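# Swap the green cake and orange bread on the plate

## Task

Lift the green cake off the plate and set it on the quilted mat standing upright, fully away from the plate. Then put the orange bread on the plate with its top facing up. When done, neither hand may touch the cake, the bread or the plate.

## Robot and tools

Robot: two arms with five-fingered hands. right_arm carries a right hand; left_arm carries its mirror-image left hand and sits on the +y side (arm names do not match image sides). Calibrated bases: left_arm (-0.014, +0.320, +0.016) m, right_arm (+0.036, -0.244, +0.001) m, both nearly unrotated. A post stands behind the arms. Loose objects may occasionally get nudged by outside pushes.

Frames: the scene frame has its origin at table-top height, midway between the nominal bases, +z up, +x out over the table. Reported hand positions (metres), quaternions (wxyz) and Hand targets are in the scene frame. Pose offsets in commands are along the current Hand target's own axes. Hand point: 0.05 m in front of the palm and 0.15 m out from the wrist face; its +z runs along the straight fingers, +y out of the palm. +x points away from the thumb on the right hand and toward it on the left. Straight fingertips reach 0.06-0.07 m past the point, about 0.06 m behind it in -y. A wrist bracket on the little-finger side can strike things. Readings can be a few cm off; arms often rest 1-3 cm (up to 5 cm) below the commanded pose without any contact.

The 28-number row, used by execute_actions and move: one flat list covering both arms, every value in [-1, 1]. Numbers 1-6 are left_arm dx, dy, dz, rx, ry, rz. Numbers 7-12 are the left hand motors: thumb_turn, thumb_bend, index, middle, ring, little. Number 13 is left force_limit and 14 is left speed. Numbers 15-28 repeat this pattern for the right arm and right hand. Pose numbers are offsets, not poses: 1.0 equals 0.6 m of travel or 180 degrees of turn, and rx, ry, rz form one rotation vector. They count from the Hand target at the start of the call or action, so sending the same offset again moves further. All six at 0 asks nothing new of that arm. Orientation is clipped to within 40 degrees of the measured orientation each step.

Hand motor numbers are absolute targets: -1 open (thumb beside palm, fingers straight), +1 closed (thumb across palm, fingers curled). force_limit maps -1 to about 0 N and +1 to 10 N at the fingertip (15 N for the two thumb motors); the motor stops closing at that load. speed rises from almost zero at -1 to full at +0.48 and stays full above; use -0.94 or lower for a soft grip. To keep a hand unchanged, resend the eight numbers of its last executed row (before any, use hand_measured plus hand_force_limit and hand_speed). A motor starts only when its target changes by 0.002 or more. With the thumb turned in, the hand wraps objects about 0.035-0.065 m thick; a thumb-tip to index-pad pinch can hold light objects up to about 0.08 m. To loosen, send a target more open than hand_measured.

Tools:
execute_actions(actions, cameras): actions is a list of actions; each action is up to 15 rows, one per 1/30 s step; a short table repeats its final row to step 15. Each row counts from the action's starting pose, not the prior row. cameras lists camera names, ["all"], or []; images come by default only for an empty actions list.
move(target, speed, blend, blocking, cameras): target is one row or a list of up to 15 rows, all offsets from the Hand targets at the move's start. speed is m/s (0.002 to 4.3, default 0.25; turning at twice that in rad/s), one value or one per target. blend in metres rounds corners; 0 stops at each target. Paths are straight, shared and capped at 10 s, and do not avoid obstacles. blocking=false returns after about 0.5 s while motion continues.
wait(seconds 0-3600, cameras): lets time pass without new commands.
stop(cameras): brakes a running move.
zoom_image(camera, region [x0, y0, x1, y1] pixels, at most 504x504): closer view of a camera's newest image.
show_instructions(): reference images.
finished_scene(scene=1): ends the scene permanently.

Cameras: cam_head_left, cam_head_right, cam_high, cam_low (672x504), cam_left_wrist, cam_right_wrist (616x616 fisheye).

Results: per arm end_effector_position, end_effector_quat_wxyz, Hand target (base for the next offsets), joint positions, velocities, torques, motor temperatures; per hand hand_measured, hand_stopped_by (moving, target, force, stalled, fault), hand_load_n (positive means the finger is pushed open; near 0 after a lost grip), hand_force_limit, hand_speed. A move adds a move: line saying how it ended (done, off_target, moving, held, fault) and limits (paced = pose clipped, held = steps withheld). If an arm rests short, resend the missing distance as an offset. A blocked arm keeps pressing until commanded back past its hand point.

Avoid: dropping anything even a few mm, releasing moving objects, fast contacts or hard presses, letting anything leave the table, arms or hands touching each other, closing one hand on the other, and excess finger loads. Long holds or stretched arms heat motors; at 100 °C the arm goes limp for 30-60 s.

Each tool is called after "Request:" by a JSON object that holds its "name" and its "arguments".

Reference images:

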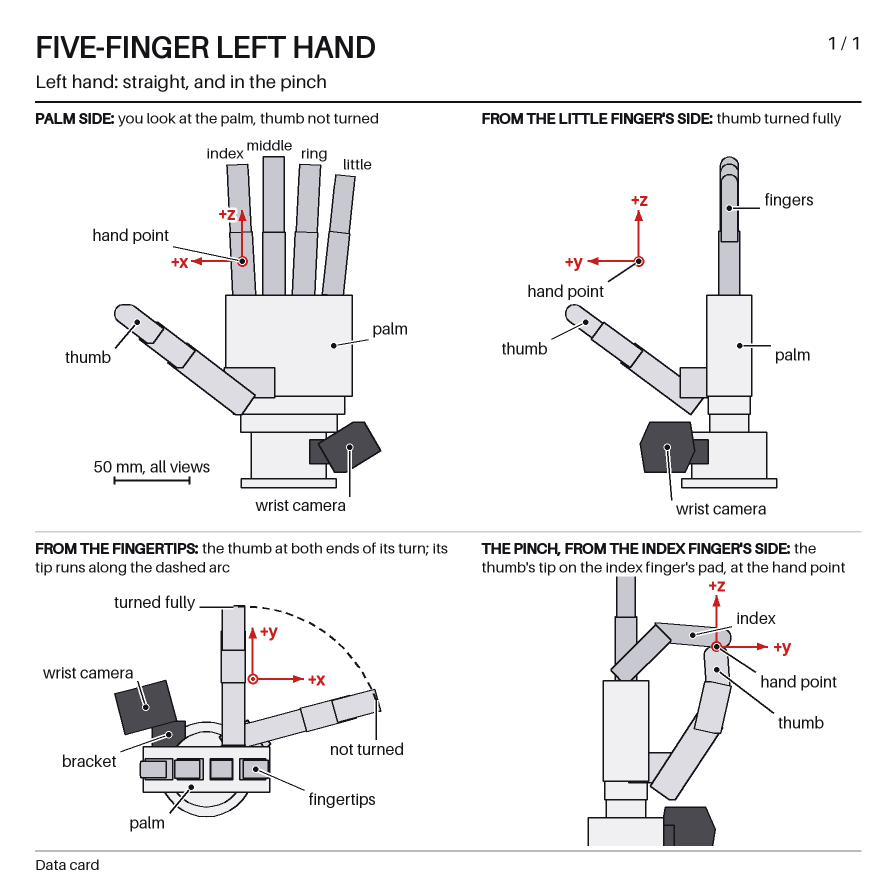

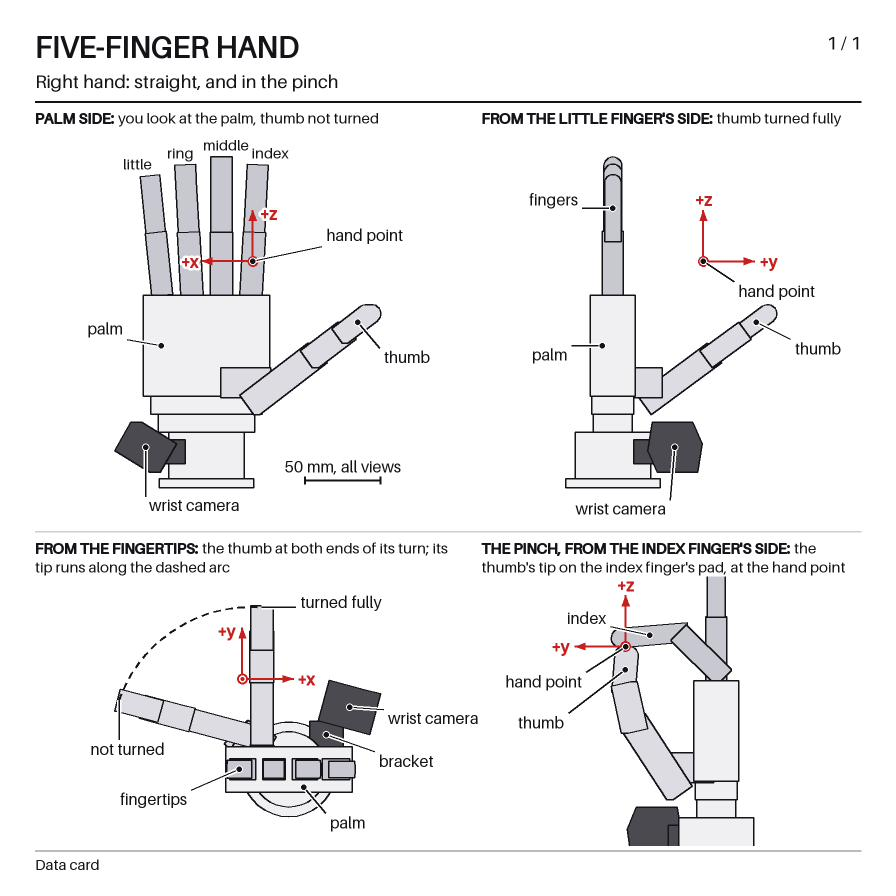

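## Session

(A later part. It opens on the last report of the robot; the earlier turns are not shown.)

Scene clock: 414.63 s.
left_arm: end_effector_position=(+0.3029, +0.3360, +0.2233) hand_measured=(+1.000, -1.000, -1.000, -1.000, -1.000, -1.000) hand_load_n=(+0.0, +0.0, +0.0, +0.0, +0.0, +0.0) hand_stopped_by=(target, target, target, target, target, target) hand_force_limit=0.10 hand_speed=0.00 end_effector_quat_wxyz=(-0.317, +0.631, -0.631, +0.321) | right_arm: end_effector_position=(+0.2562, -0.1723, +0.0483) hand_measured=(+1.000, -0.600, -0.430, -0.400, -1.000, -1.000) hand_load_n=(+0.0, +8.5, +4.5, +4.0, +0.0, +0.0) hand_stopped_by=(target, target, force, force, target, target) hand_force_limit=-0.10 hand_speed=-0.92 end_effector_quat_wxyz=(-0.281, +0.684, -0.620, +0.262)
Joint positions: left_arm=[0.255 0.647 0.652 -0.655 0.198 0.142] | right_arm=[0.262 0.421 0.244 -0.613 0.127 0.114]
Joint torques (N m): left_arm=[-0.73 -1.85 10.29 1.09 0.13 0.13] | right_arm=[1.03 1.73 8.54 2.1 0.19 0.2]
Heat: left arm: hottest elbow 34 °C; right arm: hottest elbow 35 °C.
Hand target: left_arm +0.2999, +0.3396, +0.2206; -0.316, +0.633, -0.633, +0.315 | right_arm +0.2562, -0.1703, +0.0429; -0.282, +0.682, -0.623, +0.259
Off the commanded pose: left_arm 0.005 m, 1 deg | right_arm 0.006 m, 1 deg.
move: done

Request:
{"name": "move", "arguments": {"target": [0,0,0,0,0,0, 1, -1, -1, -1, -1, -1, 0.1, 0, 0,-0.0825,-0.0825,0,0,0, 1, -0.598, -0.1, -0.1, -1, -1, -0.1, -0.92], "speed": 0.06, "cameras": ["all"]}}

Request:
{"name": "zoom_image", "arguments": {"camera": "cam_low", "region": [380, 240, 500, 340]}}

Request:
{"name": "zoom_image", "arguments": {"camera": "cam_high", "region": [140, 180, 280, 290]}}

Scene clock: 420.97 s.
left_arm: end_effector_position=(+0.3029, +0.3360, +0.2233) hand_measured=(+1.000, -1.000, -1.000, -1.000, -1.000, -1.000) hand_load_n=(+0.0, +0.0, +0.0, +0.0, +0.0, +0.0) hand_stopped_by=(target, target, target, target, target, target) hand_force_limit=0.10 hand_speed=0.00 end_effector_quat_wxyz=(-0.317, +0.631, -0.631, +0.321) | right_arm: end_effector_position=(+0.2453, -0.1751, +0.0810) hand_measured=(+1.000, -0.600, -0.430, -0.400, -1.000, -1.000) hand_load_n=(+0.0, +8.5, +4.0, +4.0, +0.0, +0.0) hand_stopped_by=(target, target, force, force, target, target) hand_force_limit=-0.10 hand_speed=-0.92 end_effector_quat_wxyz=(-0.258, +0.693, -0.627, +0.246)
Joint positions: left_arm=[0.255 0.647 0.652 -0.655 0.198 0.142] | right_arm=[0.262 0.411 0.352 -0.791 0.127 0.117]
Joint torques (N m): left_arm=[-0.85 -2.32 10.15 1.13 0.11 0.13] | right_arm=[1.08 -0.56 13.82 0.68 0.17 0.16]
Heat: left arm: hottest elbow 34 °C; right arm: hottest elbow 35 °C.
Hand target: left_arm +0.2999, +0.3396, +0.2206; -0.316, +0.633, -0.633, +0.315 | right_arm +0.2562, -0.1702, +0.1130; -0.282, +0.682, -0.623, +0.259
Off the commanded pose: left_arm 0.005 m, 1 deg | right_arm 0.034 m, 3 deg.
move: off_target (right_arm)
cam_left_wrist: T_world_to_cam=[[0.59305, -0.30862, 0.74367, -0.23451], [-0.56042, -0.82139, 0.10605, 0.42389], [0.57811, -0.47966, -0.66008, 0.25212]] pos_world=[0.23088, 0.39674, 0.29586]
cam_right_wrist: T_world_to_cam=[[-0.69401, -0.32877, -0.64051, 0.16969], [-0.5737, 0.79005, 0.2161, 0.26304], [0.43499, 0.51744, -0.73691, 0.15848]] pos_world=[0.19974, -0.23403, 0.16864]

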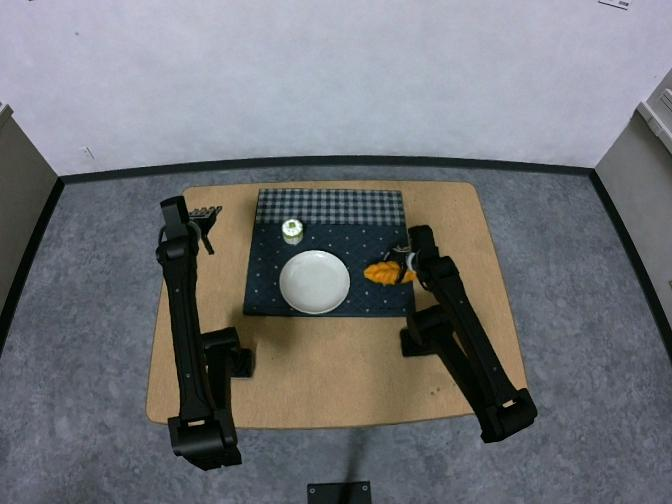

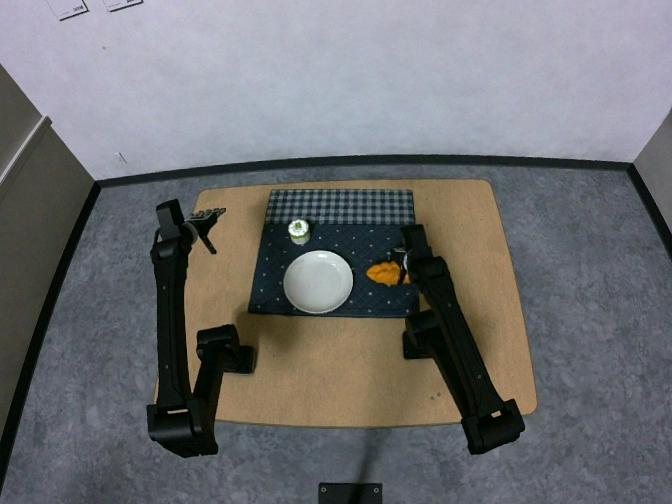

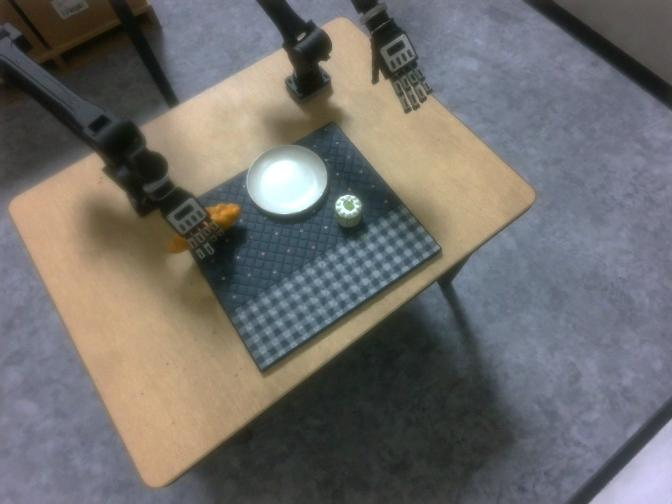

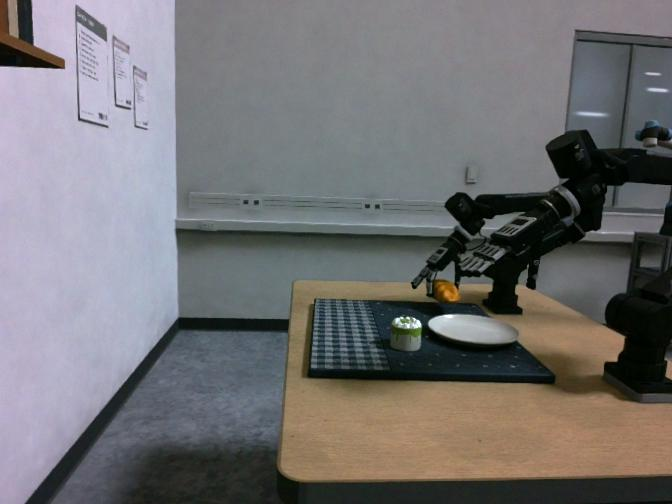

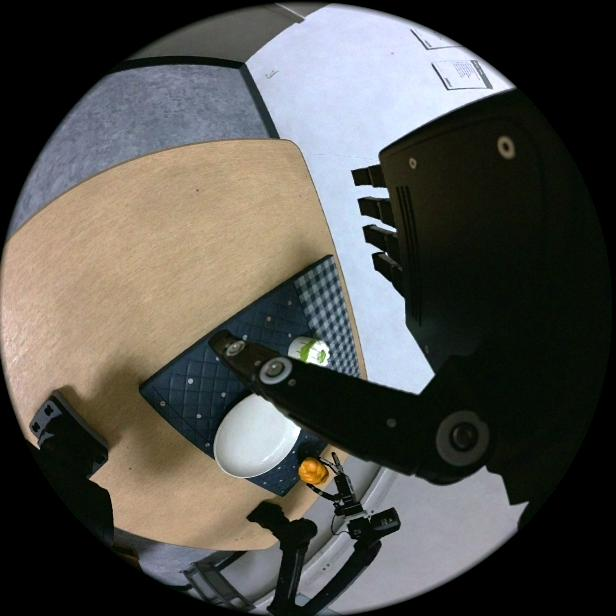

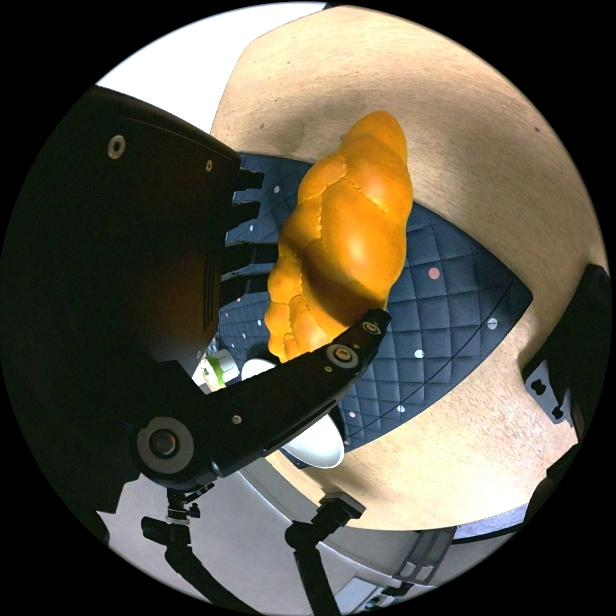

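Scaled by 4.200 from the camera's image (finer frame: 960x720).

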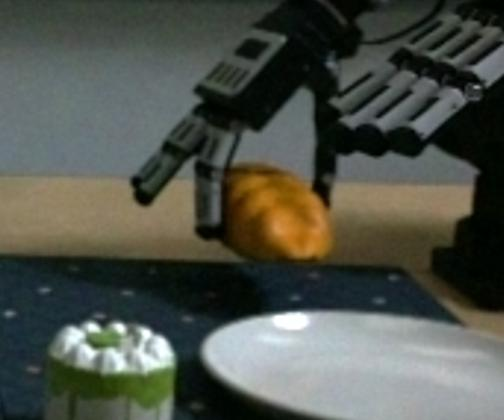

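Scaled by 3.600 from the camera's image (finer frame: 960x720).

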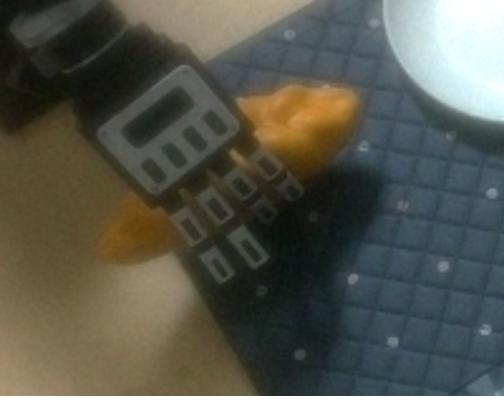

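Request:
{"name": "move", "arguments": {"target": [[0,0,0,0,0,0, 1, -1, -1, -1, -1, -1, 0.1, 0, 0,-0.055,-0.055,0,0,0, 1, -0.598, -0.1, -0.1, -1, -1, -0.1, -0.92],[0,0,0,0,0,0, 1, -1, -1, -1, -1, -1, 0.1, 0, -0.4276,-0.0450,-0.0421,0.0162,-0.1411,-0.1339, 1, -0.598, -0.1, -0.1, -1, -1, -0.1, -0.92]], "speed": [0.06,0.1], "blend": 0.015, "cameras": ["all"]}}

Request:
{"name": "zoom_image", "arguments": {"camera": "cam_low", "region": [380, 220, 560, 370]}}

Request:
{"name": "zoom_image", "arguments": {"camera": "cam_high", "region": [200, 110, 370, 250]}}

Request:
{"name": "zoom_image", "arguments": {"camera": "cam_head_left", "region": [230, 190, 450, 350]}}

Scene clock: 451.83 s.
left_arm: end_effector_position=(+0.3029, +0.3360, +0.2233) hand_measured=(+1.000, -1.000, -1.000, -1.000, -1.000, -1.000) hand_load_n=(+0.0, +0.0, +0.0, +0.0, +0.0, +0.0) hand_stopped_by=(target, target, target, target, target, target) hand_force_limit=0.10 hand_speed=0.00 end_effector_quat_wxyz=(-0.317, +0.631, -0.631, +0.321) | right_arm: end_effector_position=(+0.2230, +0.0620, +0.1212) hand_measured=(+1.000, -0.600, -0.430, -0.400, -1.000, -1.000) hand_load_n=(+0.0, +8.5, +4.0, +4.0, +0.0, +0.0) hand_stopped_by=(target, target, force, force, target, target) hand_force_limit=-0.10 hand_speed=-0.92 end_effector_quat_wxyz=(-0.337, +0.838, -0.395, +0.169)
Joint positions: left_arm=[0.255 0.647 0.652 -0.655 0.198 0.142] | right_arm=[1.042 0.927 0.614 -0.521 0.26 0.252]
Joint torques (N m): left_arm=[-0.03 -2.49 10.11 1.16 0.14 0.13] | right_arm=[0.97 -4.84 13.39 2.22 0.14 -0.13]
Motor temperatures (°C): left_arm=[31 29 34 28 32 27] | right_arm=[33 28 40 26 28 29]
Heat: left arm: hottest elbow 34 °C; right arm: hottest elbow 40 °C.
Hand target: left_arm +0.2999, +0.3396, +0.2206; -0.316, +0.633, -0.633, +0.315 | right_arm +0.2345, +0.0856, +0.1495; -0.368, +0.829, -0.385, +0.172
Off the commanded pose: left_arm 0.005 m, 1 deg | right_arm 0.039 m, 4 deg.
move: off_target (right_arm)
cam_left_wrist: T_world_to_cam=[[0.59305, -0.30862, 0.74367, -0.23451], [-0.56042, -0.82139, 0.10605, 0.42389], [0.57811, -0.47966, -0.66008, 0.25212]] pos_world=[0.23088, 0.39674, 0.29586]
cam_right_wrist: T_world_to_cam=[[-0.37054, -0.64075, -0.67241, 0.20888], [-0.92372, 0.32994, 0.19462, 0.16347], [0.09715, 0.69324, -0.71413, 0.13676]] pos_world=[0.21512, -0.0149, 0.2063]

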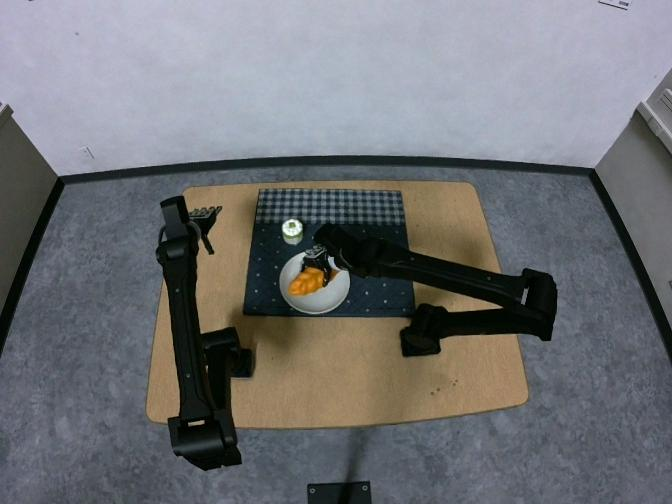

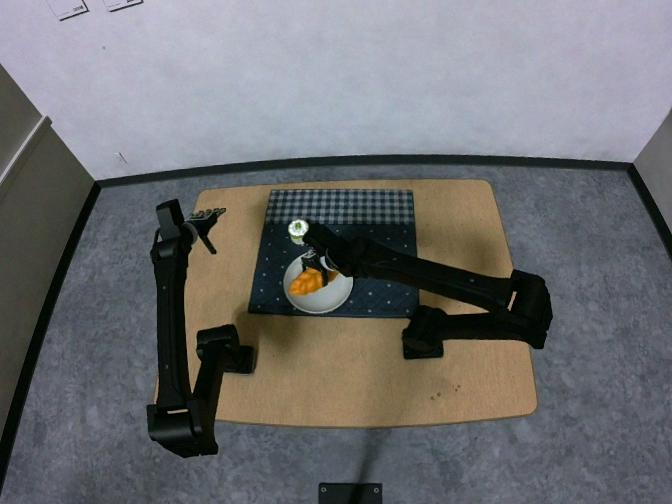

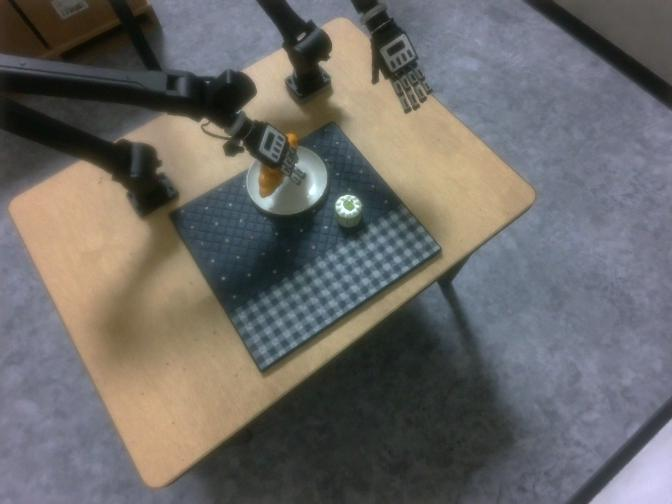

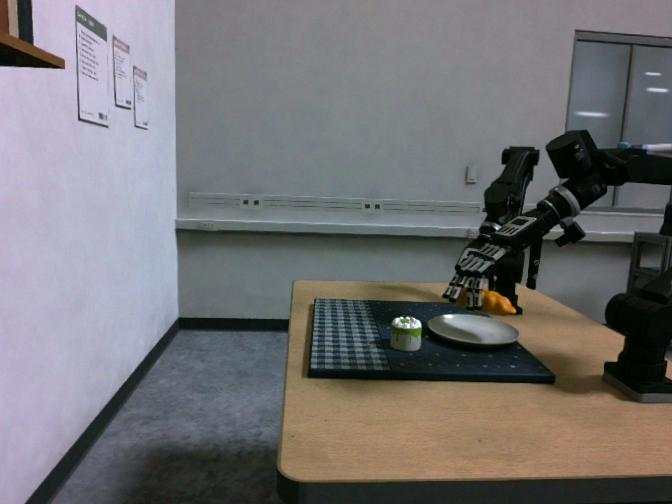

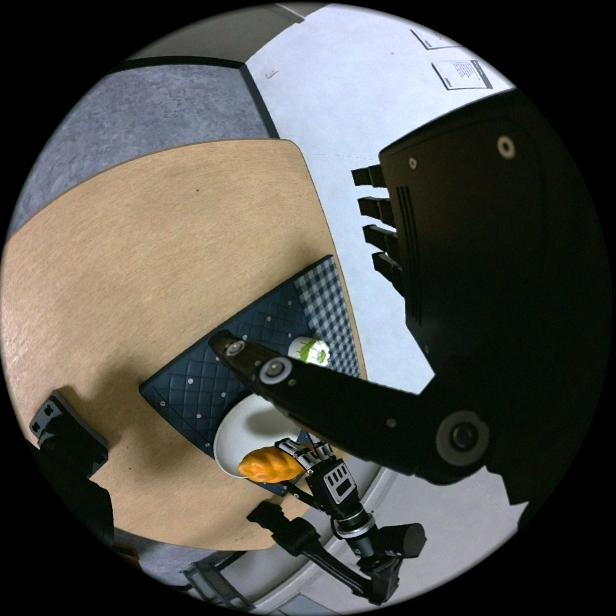

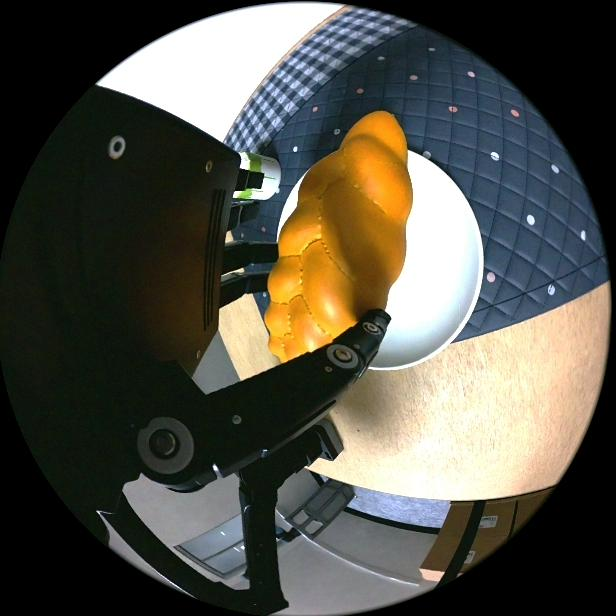

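Scaled by 2.800 from the camera's image (finer frame: 960x720).

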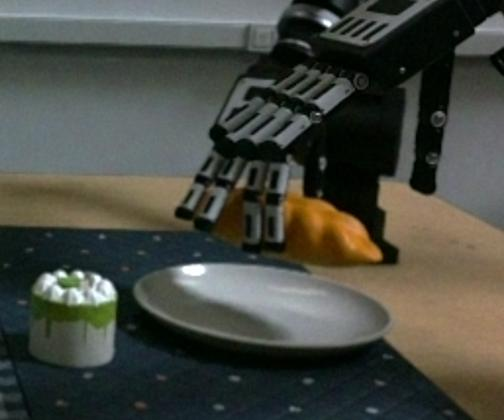

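Scaled by 2.965 from the camera's image (finer frame: 960x720).

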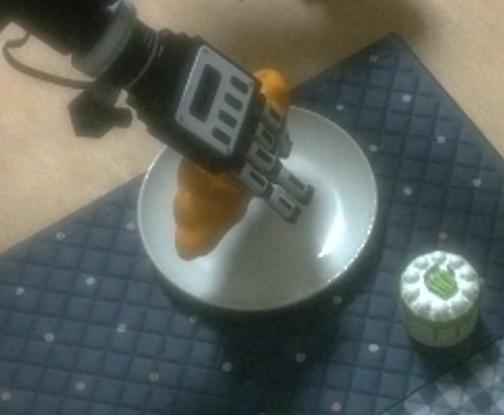

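Scaled by 2.291 from the camera's image (finer frame: 960x720).

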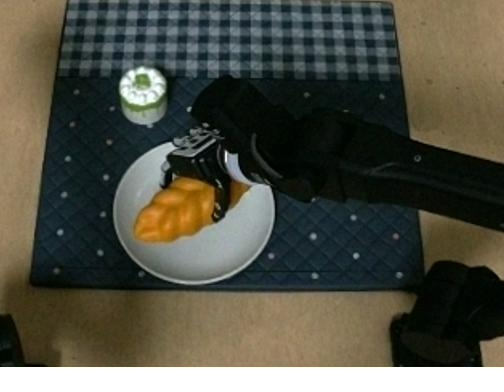

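Request:
{"name": "move", "arguments": {"target": [0,0,0,0,0,0, 1, -1, -1, -1, -1, -1, 0.1, 0, 0.0133,0.0875,0.0637,-0.0167,0,0, 1, -0.598, -0.1, -0.1, -1, -1, -0.1, -0.92], "speed": 0.08, "cameras": ["all"]}}

Request:
{"name": "zoom_image", "arguments": {"camera": "cam_low", "region": [400, 250, 560, 370]}}

Request:
{"name": "zoom_image", "arguments": {"camera": "cam_head_left", "region": [260, 220, 380, 320]}}

Scene clock: 485.47 s.
left_arm: end_effector_position=(+0.3029, +0.3360, +0.2233) hand_measured=(+1.000, -1.000, -1.000, -1.000, -1.000, -1.000) hand_load_n=(+0.5, +0.0, +0.0, +0.0, +0.0, +0.0) hand_stopped_by=(target, target, target, target, target, target) hand_force_limit=0.10 hand_speed=0.00 end_effector_quat_wxyz=(-0.317, +0.631, -0.631, +0.321) | right_arm: end_effector_position=(+0.2306, +0.0748, +0.0878) hand_measured=(+1.000, -0.600, -0.430, -0.400, -1.000, -1.000) hand_load_n=(+0.0, +8.0, +4.5, +4.0, +0.0, +0.0) hand_stopped_by=(target, target, force, force, target, target) hand_force_limit=-0.10 hand_speed=-0.92 end_effector_quat_wxyz=(-0.344, +0.838, -0.392, +0.159)
Joint positions: left_arm=[0.255 0.647 0.652 -0.655 0.198 0.142] | right_arm=[1.025 1.019 0.567 -0.369 0.226 0.242]
Joint torques (N m): left_arm=[-0.32 -2.02 10.28 1.06 0.15 0.14] | right_arm=[-0.21 -5.95 8.18 2.21 0.1 -0.13]
Heat: left arm: hottest elbow 34 °C; right arm: hottest elbow 42 °C.
Hand target: left_arm +0.2999, +0.3396, +0.2206; -0.316, +0.633, -0.633, +0.315 | right_arm +0.2345, +0.0750, +0.0850; -0.347, +0.838, -0.389, +0.162
Off the commanded pose: left_arm 0.005 m, 1 deg | right_arm 0.005 m, 1 deg.
move: done
cam_left_wrist: T_world_to_cam=[[0.59305, -0.30862, 0.74367, -0.23451], [-0.56042, -0.82139, 0.10605, 0.42389], [0.57811, -0.47966, -0.66008, 0.25212]] pos_world=[0.23088, 0.39674, 0.29586]
cam_right_wrist: T_world_to_cam=[[-0.36874, -0.63346, -0.68027, 0.19732], [-0.92604, 0.31376, 0.20979, 0.17323], [0.08054, 0.70731, -0.7023, 0.10513]] pos_world=[0.22471, -0.00371, 0.17172]

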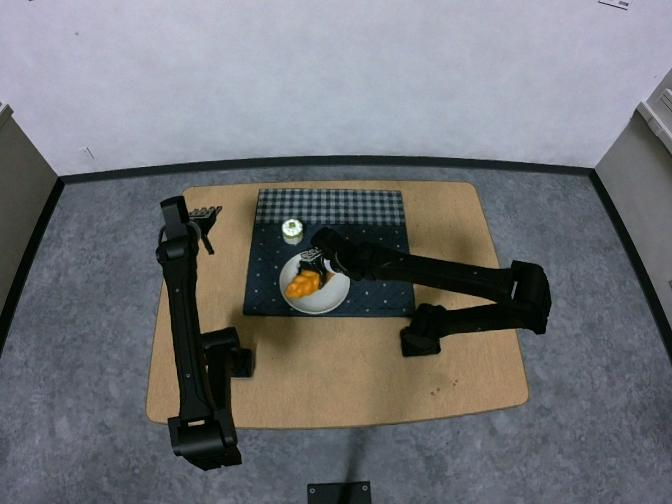

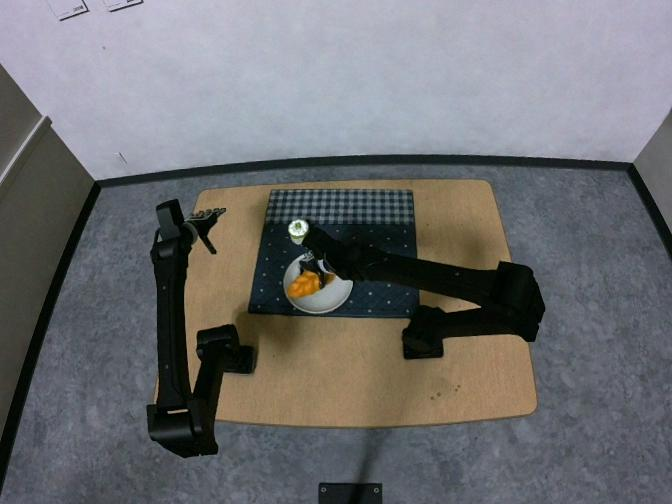

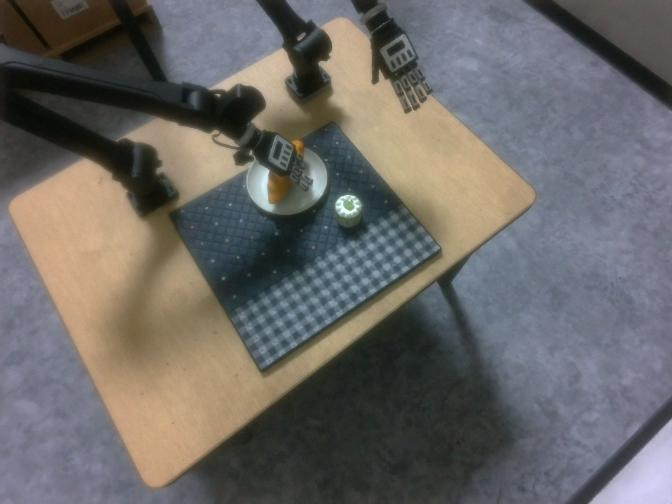

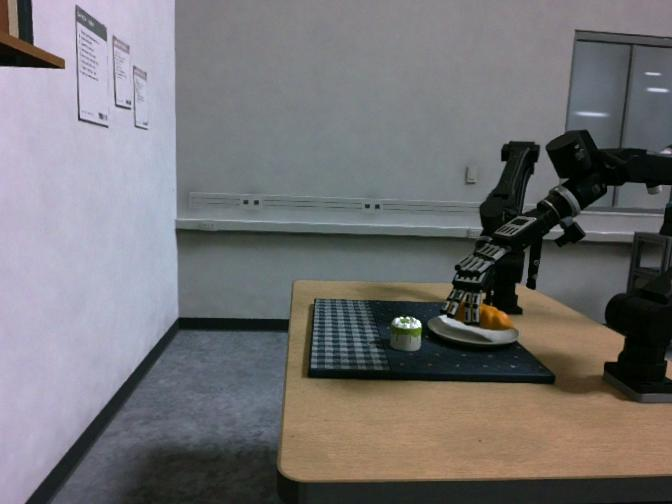

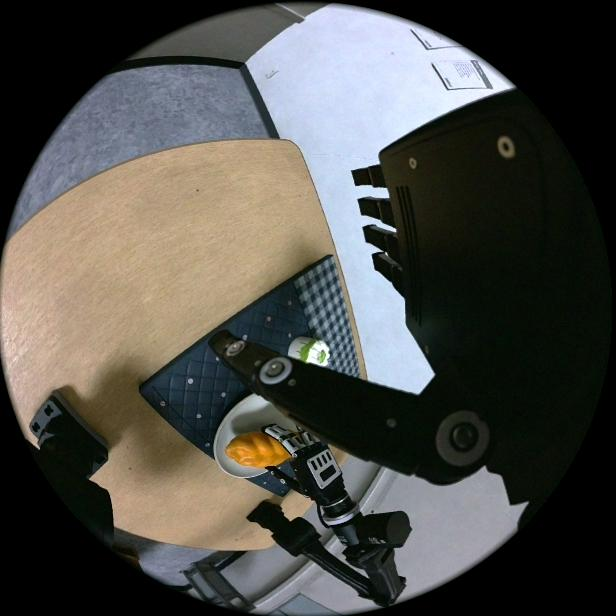

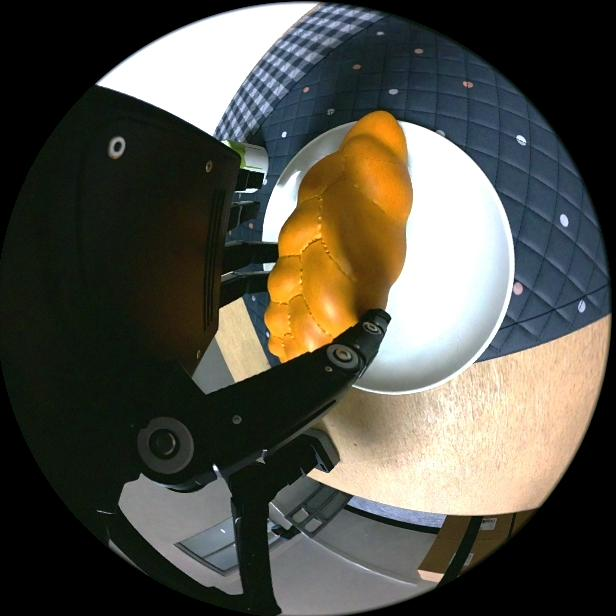

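Scaled by 3.150 from the camera's image (finer frame: 960x720).

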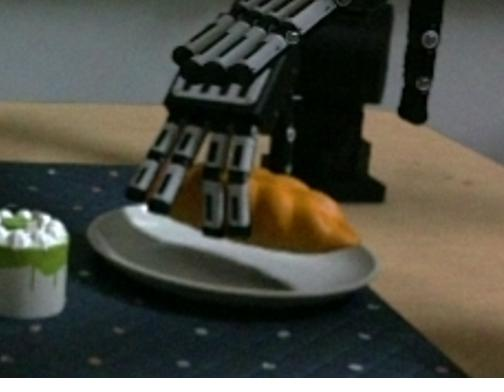

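Scaled by 4.200 from the camera's image (finer frame: 960x720).

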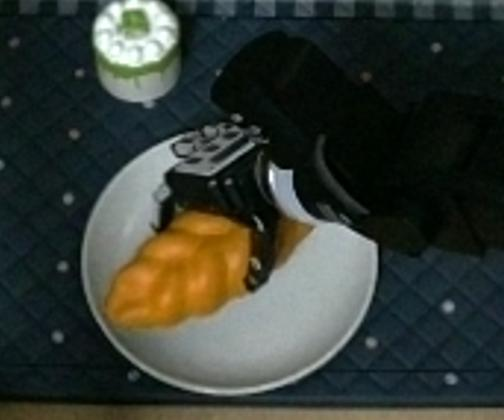

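Request:
{"name": "move", "arguments": {"target": [0,0,0,0,0,0, 1, -1, -1, -1, -1, -1, 0.1, 0, 0,0.0236,0.0236,0,0,0, 1, -0.598, -0.1, -0.1, -1, -1, -0.1, -0.92], "speed": 0.05, "cameras": ["cam_low","cam_head_left"]}}

Request:
{"name": "zoom_image", "arguments": {"camera": "cam_low", "region": [400, 250, 560, 370]}}

Scene clock: 513.77 s.
left_arm: end_effector_position=(+0.3029, +0.3360, +0.2233) hand_measured=(+1.000, -1.000, -1.000, -1.000, -1.000, -1.000) hand_load_n=(+0.0, +0.0, +0.0, +0.0, +0.0, +0.0) hand_stopped_by=(target, target, target, target, target, target) hand_force_limit=0.10 hand_speed=0.00 end_effector_quat_wxyz=(-0.317, +0.631, -0.631, +0.321) | right_arm: end_effector_position=(+0.2310, +0.0754, +0.0685) hand_measured=(+1.000, -0.600, -0.430, -0.400, -1.000, -1.000) hand_load_n=(+0.0, +8.5, +4.0, +4.0, +0.0, +0.0) hand_stopped_by=(target, target, force, force, target, target) hand_force_limit=-0.10 hand_speed=-0.92 end_effector_quat_wxyz=(-0.345, +0.838, -0.392, +0.159)
Joint positions: left_arm=[0.255 0.647 0.652 -0.655 0.198 0.142] | right_arm=[1.025 1.056 0.531 -0.294 0.226 0.241]
Joint torques (N m): left_arm=[-0.56 -2.61 10.21 1.16 0.11 0.12] | right_arm=[-0.21 -6.07 7.83 2.24 0.1 -0.11]
Heat: left arm: hottest elbow 34 °C; right arm: hottest elbow 37 °C.
Hand target: left_arm +0.2999, +0.3396, +0.2206; -0.316, +0.633, -0.633, +0.315 | right_arm +0.2345, +0.0750, +0.0649; -0.346, +0.838, -0.389, +0.162
Off the commanded pose: left_arm 0.005 m, 1 deg | right_arm 0.005 m, 1 deg.
move: done
Images, in order (width x height): cam_head_left 672x504, cam_low 672x504.

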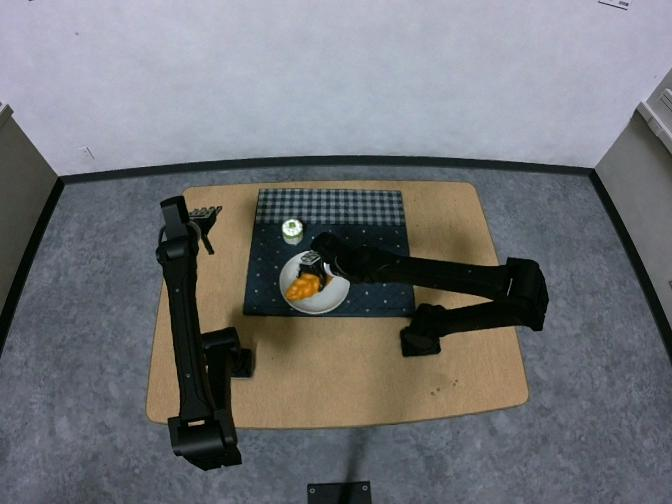

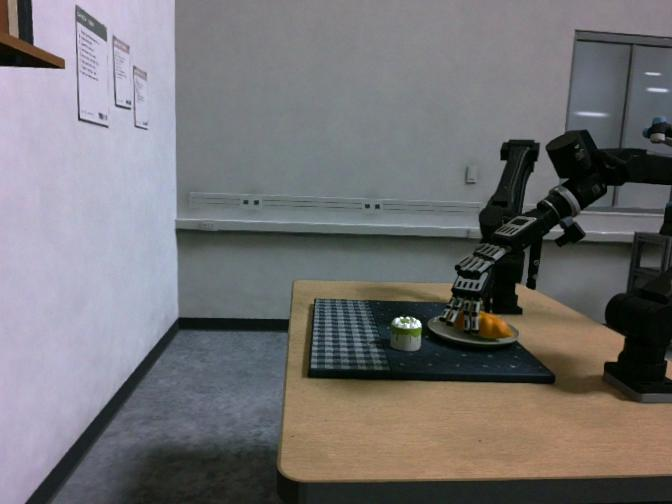

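Scaled by 3.150 from the camera's image (finer frame: 960x720).

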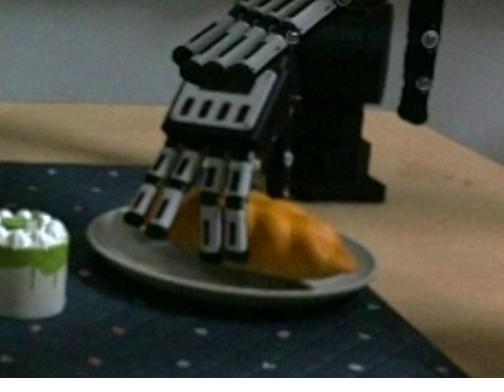

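Request:
{"name": "move", "arguments": {"target": [0,0,0,0,0,0, 1, -1, -1, -1, -1, -1, 0.1, 0, 0,0.0094,0.0094,0,0,0, 1, -0.598, -0.1, -0.1, -1, -1, -0.1, -0.92], "speed": 0.03}}

Request:
{"name": "move", "arguments": {"target": [0,0,0,0,0,0, 1, -1, -1, -1, -1, -1, 0.1, 0, 0,0.0071,0.0071,0,0,0, 1, -0.598, -0.1, -0.1, -1, -1, -0.1, -0.92], "speed": 0.03, "cameras": ["cam_low","cam_head_left","cam_right_wrist"]}}

Request:
{"name": "zoom_image", "arguments": {"camera": "cam_low", "region": [400, 250, 560, 370]}}

Scene clock: 520.87 s.
left_arm: end_effector_position=(+0.3029, +0.3360, +0.2233) hand_measured=(+1.000, -1.000, -1.000, -1.000, -1.000, -1.000) hand_load_n=(+0.0, +0.0, -0.5, +0.0, +0.0, +0.0) hand_stopped_by=(target, target, target, target, target, target) hand_force_limit=0.10 hand_speed=0.00 end_effector_quat_wxyz=(-0.317, +0.631, -0.631, +0.321) | right_arm: end_effector_position=(+0.2314, +0.0760, +0.0615) hand_measured=(+1.000, -0.600, -0.430, -0.400, -1.000, -1.000) hand_load_n=(+0.0, +8.5, +4.0, +4.0, +0.0, -0.5) hand_stopped_by=(target, target, force, force, target, target) hand_force_limit=-0.10 hand_speed=-0.92 end_effector_quat_wxyz=(-0.346, +0.837, -0.392, +0.159)
Joint positions: left_arm=[0.255 0.647 0.652 -0.655 0.198 0.142] | right_arm=[1.025 1.071 0.518 -0.263 0.226 0.241]
Joint torques (N m): left_arm=[-0.26 -2.43 10.26 1.13 0.15 0.14] | right_arm=[-0.15 -6.07 7.64 2.26 0.11 -0.11]
Heat: left arm: hottest elbow 34 °C; right arm: hottest elbow 37 °C.
Hand target: left_arm +0.2999, +0.3396, +0.2206; -0.316, +0.633, -0.633, +0.315 | right_arm +0.2346, +0.0750, +0.0570; -0.347, +0.838, -0.389, +0.162
Off the commanded pose: left_arm 0.005 m, 1 deg | right_arm 0.006 m, 0 deg.
move: done

Scene clock: 521.43 s.
left_arm: end_effector_position=(+0.3029, +0.3360, +0.2233) hand_measured=(+1.000, -1.000, -1.000, -1.000, -1.000, -1.000) hand_load_n=(+0.0, +0.0, -0.5, +0.0, +0.0, +0.0) hand_stopped_by=(target, target, target, target, target, target) hand_force_limit=0.10 hand_speed=0.00 end_effector_quat_wxyz=(-0.317, +0.631, -0.631, +0.321) | right_arm: end_effector_position=(+0.2326, +0.0777, +0.0588) hand_measured=(+1.000, -0.600, -0.430, -0.400, -1.000, -1.000) hand_load_n=(+0.0, +8.5, +4.0, +4.0, +0.0, +0.0) hand_stopped_by=(target, target, force, force, target, target) hand_force_limit=-0.10 hand_speed=-0.92 end_effector_quat_wxyz=(-0.350, +0.836, -0.392, +0.160)
Joint positions: left_arm=[0.255 0.647 0.652 -0.655 0.198 0.142] | right_arm=[1.024 1.08 0.511 -0.239 0.226 0.241]
Joint torques (N m): left_arm=[-0.5 -1.49 10.25 1.1 0.16 0.12] | right_arm=[-0.26 -5.71 7.3 2.24 0.1 -0.11]
Heat: left arm: hottest elbow 34 °C; right arm: hottest elbow 37 °C.
Hand target: left_arm +0.2999, +0.3396, +0.2206; -0.316, +0.633, -0.633, +0.315 | right_arm +0.2347, +0.0749, +0.0510; -0.347, +0.838, -0.389, +0.162
Off the commanded pose: left_arm 0.005 m, 1 deg | right_arm 0.009 m, 1 deg.
move: done
cam_right_wrist: T_world_to_cam=[[-0.36398, -0.62579, -0.68986, 0.17896], [-0.92747, 0.31153, 0.20675, 0.18084], [0.08553, 0.71508, -0.69379, 0.08025]] pos_world=[0.226, -0.00173, 0.14174]
Images, in order (width x height): cam_head_left 672x504, cam_low 672x504, cam_right_wrist 616x616.

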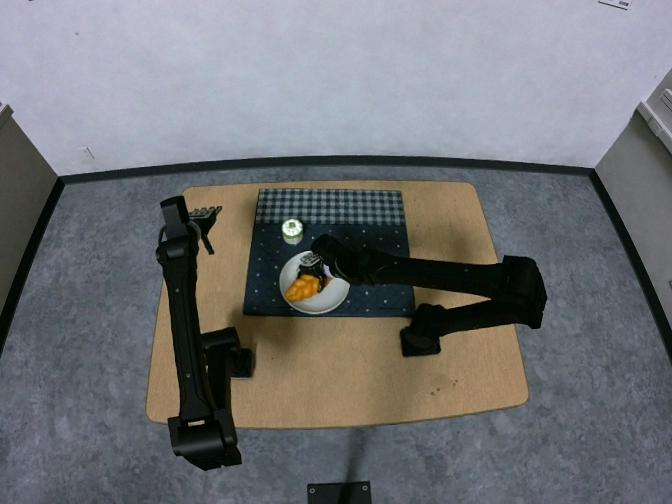

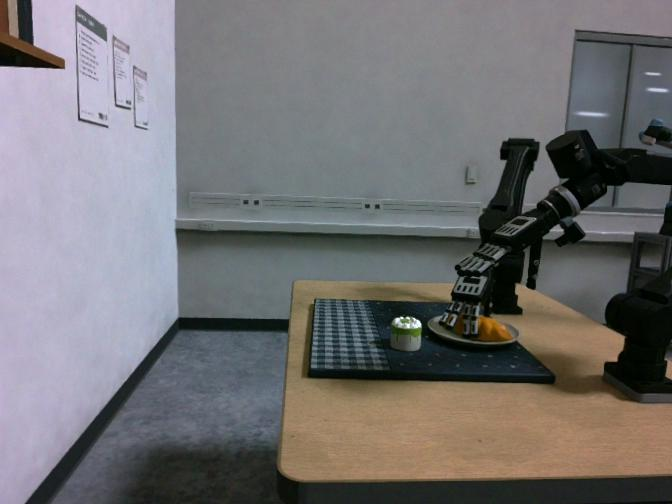

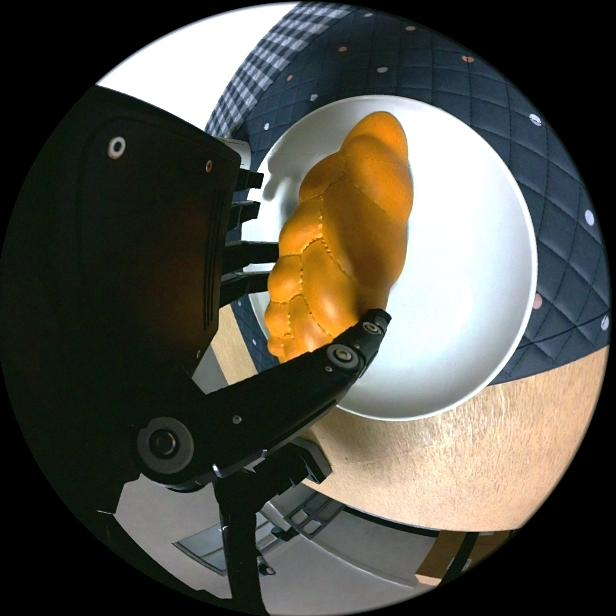

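Scaled by 3.150 from the camera's image (finer frame: 960x720).

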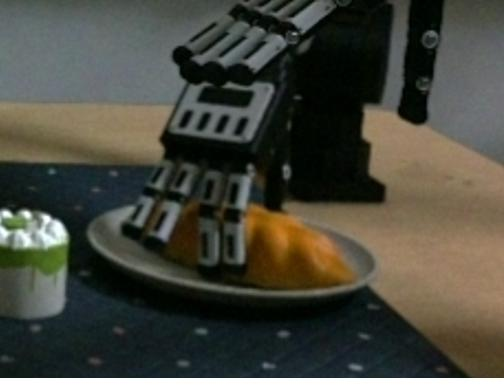

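Request:
{"name": "move", "arguments": {"target": [0,0,0,0,0,0, 1, -1, -1, -1, -1, -1, 0.1, 0, 0,0.0059,0.0059,0,0,0, 1, -0.598, -0.1, -0.1, -1, -1, -0.1, -0.92], "speed": 0.03}}

Scene clock: 528.57 s.
left_arm: end_effector_position=(+0.3029, +0.3360, +0.2233) hand_measured=(+1.000, -1.000, -1.000, -1.000, -1.000, -1.000) hand_load_n=(+0.0, -0.5, +0.0, +0.0, +0.0, +0.0) hand_stopped_by=(target, target, target, target, target, target) hand_force_limit=0.10 hand_speed=0.00 end_effector_quat_wxyz=(-0.317, +0.631, -0.631, +0.321) | right_arm: end_effector_position=(+0.2339, +0.0796, +0.0583) hand_measured=(+1.000, -0.600, -0.430, -0.400, -1.000, -1.000) hand_load_n=(+0.0, +8.5, +4.0, +4.0, +0.0, +0.0) hand_stopped_by=(target, target, force, force, target, target) hand_force_limit=-0.10 hand_speed=-0.92 end_effector_quat_wxyz=(-0.355, +0.833, -0.392, +0.160)
Joint positions: left_arm=[0.255 0.647 0.652 -0.655 0.198 0.142] | right_arm=[1.024 1.084 0.506 -0.218 0.226 0.241]
Joint torques (N m): left_arm=[-0.44 -2.2 10.21 1.09 0.11 0.12] | right_arm=[-0.15 -5.3 6.99 2.24 0.09 -0.11]
Heat: left arm: hottest elbow 34 °C; right arm: hottest elbow 36 °C.
Hand target: left_arm +0.2999, +0.3396, +0.2206; -0.316, +0.633, -0.633, +0.315 | right_arm +0.2346, +0.0749, +0.0460; -0.346, +0.838, -0.389, +0.162
Off the commanded pose: left_arm 0.005 m, 1 deg | right_arm 0.013 m, 1 deg.
move: off_target (right_arm)


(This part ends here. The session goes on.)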